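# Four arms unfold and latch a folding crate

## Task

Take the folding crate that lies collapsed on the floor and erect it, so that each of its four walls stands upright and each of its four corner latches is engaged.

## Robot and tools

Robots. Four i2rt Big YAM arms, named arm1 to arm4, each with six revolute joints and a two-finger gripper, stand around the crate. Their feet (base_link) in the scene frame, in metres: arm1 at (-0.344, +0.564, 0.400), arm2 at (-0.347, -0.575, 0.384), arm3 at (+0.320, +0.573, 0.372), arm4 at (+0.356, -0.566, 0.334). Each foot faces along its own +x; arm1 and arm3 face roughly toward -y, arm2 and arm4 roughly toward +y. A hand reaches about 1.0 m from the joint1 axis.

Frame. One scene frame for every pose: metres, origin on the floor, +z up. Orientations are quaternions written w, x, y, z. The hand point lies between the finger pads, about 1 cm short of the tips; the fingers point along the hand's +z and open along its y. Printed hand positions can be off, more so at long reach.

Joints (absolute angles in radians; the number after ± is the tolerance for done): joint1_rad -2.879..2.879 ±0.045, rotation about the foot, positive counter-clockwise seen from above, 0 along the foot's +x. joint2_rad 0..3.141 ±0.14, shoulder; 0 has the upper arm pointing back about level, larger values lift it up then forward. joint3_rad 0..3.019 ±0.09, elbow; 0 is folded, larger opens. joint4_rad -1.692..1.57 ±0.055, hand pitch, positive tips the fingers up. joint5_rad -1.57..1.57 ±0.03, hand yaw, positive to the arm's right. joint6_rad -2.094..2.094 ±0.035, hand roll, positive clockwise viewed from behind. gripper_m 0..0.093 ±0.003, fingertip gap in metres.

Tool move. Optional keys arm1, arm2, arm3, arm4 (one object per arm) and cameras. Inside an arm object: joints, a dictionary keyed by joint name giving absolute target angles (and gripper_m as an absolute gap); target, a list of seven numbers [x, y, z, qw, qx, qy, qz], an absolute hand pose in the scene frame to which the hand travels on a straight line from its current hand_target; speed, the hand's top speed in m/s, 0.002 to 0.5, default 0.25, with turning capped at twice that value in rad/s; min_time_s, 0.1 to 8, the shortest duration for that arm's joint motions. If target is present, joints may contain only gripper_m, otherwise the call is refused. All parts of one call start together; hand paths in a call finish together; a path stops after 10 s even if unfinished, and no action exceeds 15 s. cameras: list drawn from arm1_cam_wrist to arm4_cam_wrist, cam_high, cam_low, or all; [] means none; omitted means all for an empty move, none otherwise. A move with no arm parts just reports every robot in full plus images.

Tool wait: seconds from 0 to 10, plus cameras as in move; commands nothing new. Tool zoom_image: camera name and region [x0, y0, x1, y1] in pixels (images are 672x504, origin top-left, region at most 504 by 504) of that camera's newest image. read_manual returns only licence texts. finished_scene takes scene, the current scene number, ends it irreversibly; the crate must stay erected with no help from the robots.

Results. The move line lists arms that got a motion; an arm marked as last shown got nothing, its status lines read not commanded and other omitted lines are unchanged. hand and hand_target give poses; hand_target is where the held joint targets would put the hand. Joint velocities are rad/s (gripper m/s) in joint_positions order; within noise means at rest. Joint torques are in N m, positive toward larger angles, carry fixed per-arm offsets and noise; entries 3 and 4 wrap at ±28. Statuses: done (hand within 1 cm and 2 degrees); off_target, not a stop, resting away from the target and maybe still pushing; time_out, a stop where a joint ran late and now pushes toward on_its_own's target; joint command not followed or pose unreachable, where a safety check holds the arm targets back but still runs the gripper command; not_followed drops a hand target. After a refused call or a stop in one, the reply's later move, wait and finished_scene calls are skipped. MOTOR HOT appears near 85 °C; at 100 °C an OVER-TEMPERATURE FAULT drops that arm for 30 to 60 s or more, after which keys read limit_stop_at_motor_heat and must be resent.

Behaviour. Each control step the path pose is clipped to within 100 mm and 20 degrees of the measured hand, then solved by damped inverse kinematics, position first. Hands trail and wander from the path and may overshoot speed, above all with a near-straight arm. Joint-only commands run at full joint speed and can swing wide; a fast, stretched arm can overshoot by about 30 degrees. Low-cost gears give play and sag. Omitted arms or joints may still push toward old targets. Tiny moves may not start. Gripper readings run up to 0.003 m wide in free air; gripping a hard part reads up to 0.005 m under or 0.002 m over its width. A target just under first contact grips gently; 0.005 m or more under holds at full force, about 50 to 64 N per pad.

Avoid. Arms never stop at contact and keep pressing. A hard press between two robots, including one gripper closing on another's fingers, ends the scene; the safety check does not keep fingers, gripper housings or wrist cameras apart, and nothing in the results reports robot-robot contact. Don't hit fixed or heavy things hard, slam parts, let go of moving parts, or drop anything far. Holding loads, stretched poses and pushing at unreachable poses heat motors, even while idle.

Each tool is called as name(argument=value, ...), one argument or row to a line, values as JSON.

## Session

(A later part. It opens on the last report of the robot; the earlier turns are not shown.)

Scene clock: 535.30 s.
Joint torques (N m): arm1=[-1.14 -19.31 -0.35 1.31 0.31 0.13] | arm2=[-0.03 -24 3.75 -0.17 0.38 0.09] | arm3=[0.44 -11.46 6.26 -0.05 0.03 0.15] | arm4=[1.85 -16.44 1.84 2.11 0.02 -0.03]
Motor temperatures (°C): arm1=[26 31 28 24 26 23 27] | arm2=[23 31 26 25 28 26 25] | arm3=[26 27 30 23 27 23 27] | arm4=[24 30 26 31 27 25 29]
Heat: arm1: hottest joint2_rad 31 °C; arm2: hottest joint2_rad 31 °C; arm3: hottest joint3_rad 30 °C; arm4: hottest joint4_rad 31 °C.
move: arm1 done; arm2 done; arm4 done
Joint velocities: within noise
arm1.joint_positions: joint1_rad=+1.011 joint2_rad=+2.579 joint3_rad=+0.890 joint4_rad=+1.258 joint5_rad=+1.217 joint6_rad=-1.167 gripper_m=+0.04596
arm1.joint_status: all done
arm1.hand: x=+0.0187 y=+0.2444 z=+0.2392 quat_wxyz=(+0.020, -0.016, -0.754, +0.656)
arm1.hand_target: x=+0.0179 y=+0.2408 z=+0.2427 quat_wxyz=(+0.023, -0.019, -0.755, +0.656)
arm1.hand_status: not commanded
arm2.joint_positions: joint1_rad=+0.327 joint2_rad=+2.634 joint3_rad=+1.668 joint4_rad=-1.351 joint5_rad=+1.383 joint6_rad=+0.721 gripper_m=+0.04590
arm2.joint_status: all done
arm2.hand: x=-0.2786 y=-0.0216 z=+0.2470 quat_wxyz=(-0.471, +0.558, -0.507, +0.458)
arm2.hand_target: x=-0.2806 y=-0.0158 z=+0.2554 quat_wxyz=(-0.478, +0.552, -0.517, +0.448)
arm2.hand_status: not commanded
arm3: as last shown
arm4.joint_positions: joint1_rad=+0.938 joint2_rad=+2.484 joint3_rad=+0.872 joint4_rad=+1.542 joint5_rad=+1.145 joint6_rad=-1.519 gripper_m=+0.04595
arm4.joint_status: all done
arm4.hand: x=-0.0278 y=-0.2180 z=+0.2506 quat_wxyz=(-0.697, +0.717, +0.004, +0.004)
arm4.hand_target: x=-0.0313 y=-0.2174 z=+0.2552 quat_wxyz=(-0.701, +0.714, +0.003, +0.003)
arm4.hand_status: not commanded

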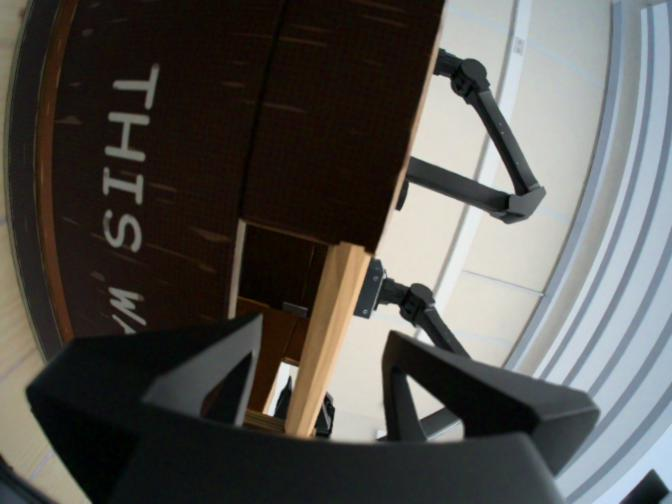

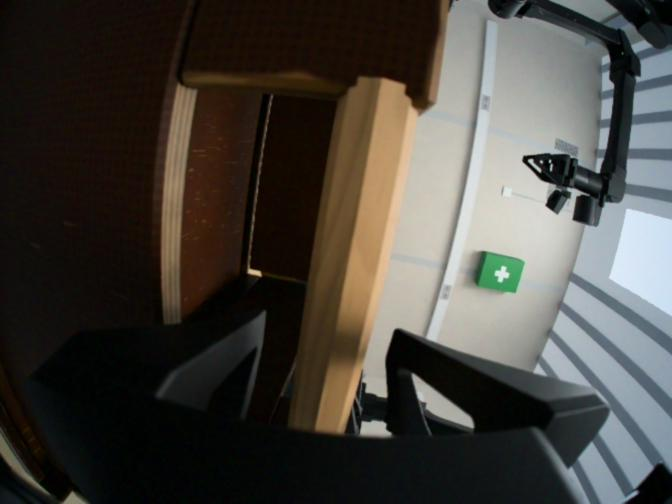

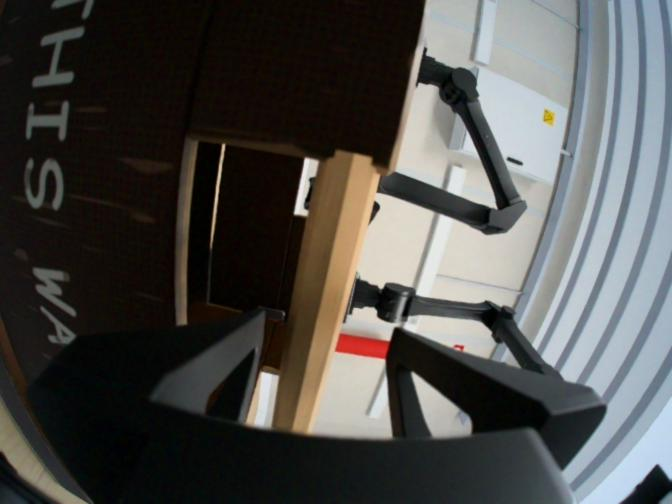

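move(
  arm1={"target": [0.018, 0.325, 0.243, 0.023, -0.019, -0.755, 0.656], "speed": 0.12},
  arm2={"target": [-0.365, -0.02, 0.262, -0.478, 0.552, -0.517, 0.448], "speed": 0.12},
  arm4={"target": [-0.031, -0.305, 0.255, -0.701, 0.714, 0.003, 0.003], "speed": 0.12},
  cameras=["cam_high","cam_low","arm1_cam_wrist","arm2_cam_wrist","arm4_cam_wrist"],
)

Scene clock: 539.93 s.
Joint torques (N m): arm1=[0.32 -18.14 0.02 1.09 0.7 0.26] | arm2=[-0.62 -22.24 5.68 -1.4 0.24 0.16] | arm3=[0.5 -11.28 6.22 0.02 0 0.15] | arm4=[1.96 -15.91 0.1 1.98 0.05 0.4]
Motor temperatures (°C): arm1=[26 31 28 24 26 23 27] | arm2=[23 30 26 25 27 26 25] | arm3=[26 27 30 23 27 23 27] | arm4=[24 30 26 31 27 25 29]
Heat: arm1: hottest joint2_rad 31 °C; arm2: hottest joint2_rad 30 °C; arm3: hottest joint3_rad 30 °C; arm4: hottest joint4_rad 31 °C.
move: arm1 done; arm2 done; arm4 off_target
Joint velocities: within noise
arm1.joint_positions: joint1_rad=+1.205 joint2_rad=+2.499 joint3_rad=+0.828 joint4_rad=+0.773 joint5_rad=+1.384 joint6_rad=-0.711 gripper_m=+0.04596
arm1.joint_status: not commanded
arm1.hand: x=+0.0113 y=+0.3237 z=+0.2390 quat_wxyz=(+0.033, -0.011, -0.755, +0.655)
arm1.hand_target: x=+0.0164 y=+0.3241 z=+0.2435 quat_wxyz=(+0.024, -0.019, -0.754, +0.656)
arm1.hand_status: done (0.008 m and 1.4 deg from the pose sent, 0.081 m and 0.5 deg at the start)
arm2.joint_positions: joint1_rad=+0.477 joint2_rad=+2.671 joint3_rad=+1.779 joint4_rad=-1.687 joint5_rad=+1.271 joint6_rad=+1.020 gripper_m=+0.04590
arm2.joint_status: not commanded
arm2.hand: x=-0.3644 y=-0.0258 z=+0.2617 quat_wxyz=(-0.476, +0.562, -0.512, +0.441)
arm2.hand_target: x=-0.3633 y=-0.0200 z=+0.2620 quat_wxyz=(-0.476, +0.558, -0.518, +0.440)
arm2.hand_status: done (0.006 m and 1.5 deg from the pose sent, 0.088 m and 1.9 deg at the start; a joint's target at an end of its range on 54 of 76 steps)
arm3: as last shown
arm4.joint_positions: joint1_rad=+1.143 joint2_rad=+2.475 joint3_rad=+0.806 joint4_rad=+1.542 joint5_rad=+1.347 joint6_rad=-1.493 gripper_m=+0.04595
arm4.joint_status: not commanded
arm4.hand: x=-0.0326 y=-0.3051 z=+0.2512 quat_wxyz=(-0.697, +0.717, +0.017, +0.015)
arm4.hand_target: x=-0.0315 y=-0.3054 z=+0.2554 quat_wxyz=(-0.698, +0.716, +0.004, +0.004)
arm4.hand_status: off_target (0.004 m and 2.2 deg from the pose sent, 0.087 m and 0.6 deg at the start; a joint's target at an end of its range on 75 of 76 steps)
pictures: arm1_cam_wrist, arm2_cam_wrist, arm4_cam_wrist, cam_high, cam_low

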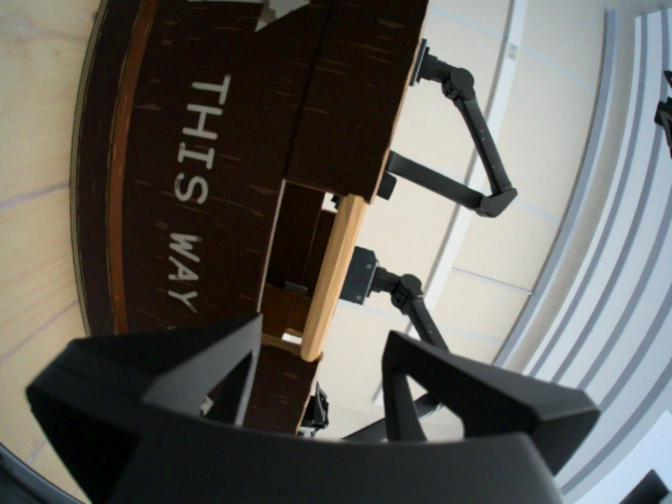

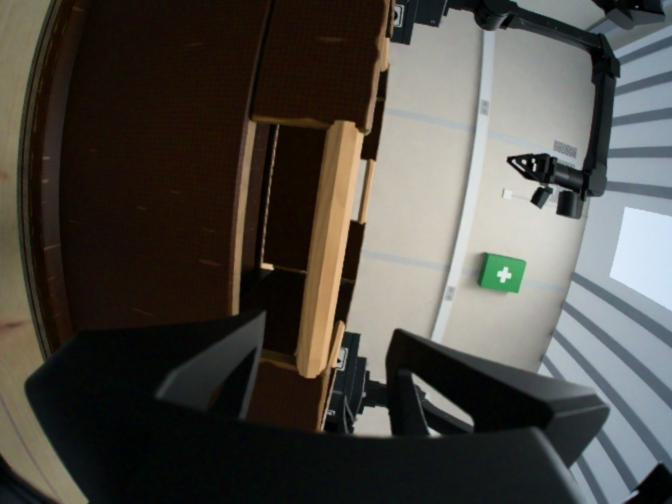

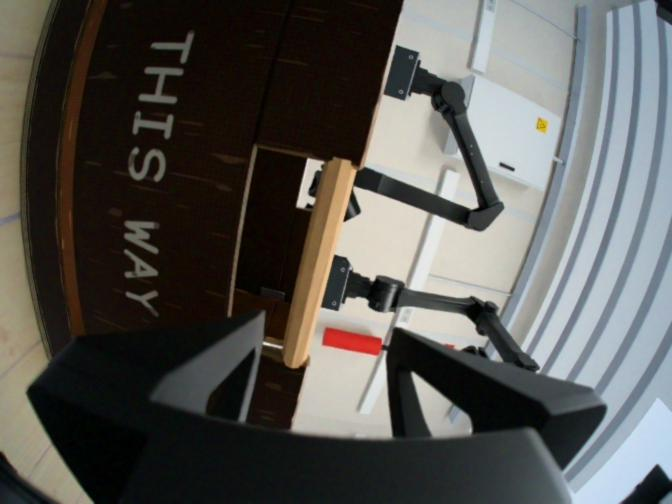

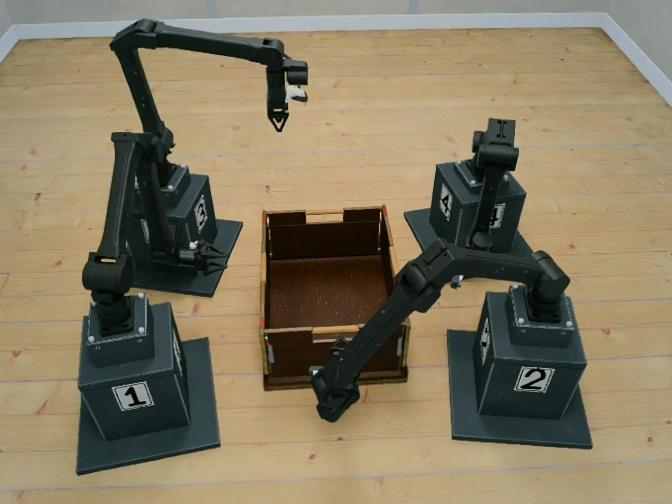

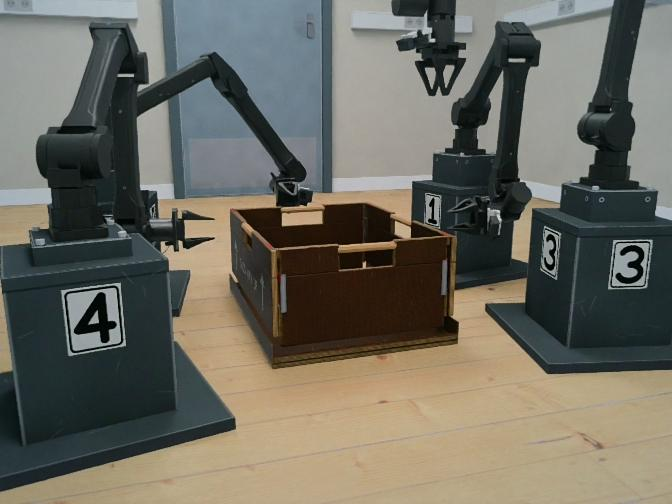

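zoom_image(
  camera="cam_high",
  region=[240, 190, 420, 400],
)

Scaled by 2.400 from the camera's image (finer frame: 960x720).

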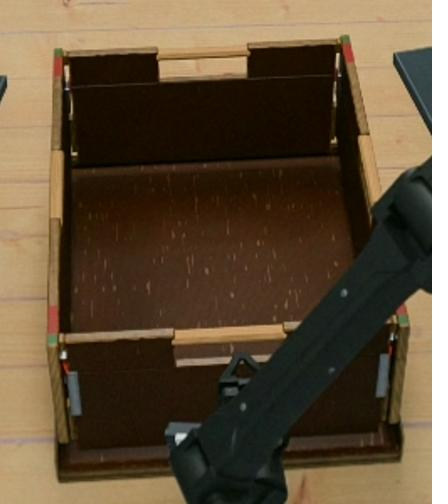

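finished_scene(
  scene=1,
)

The scene is finished: the task was done.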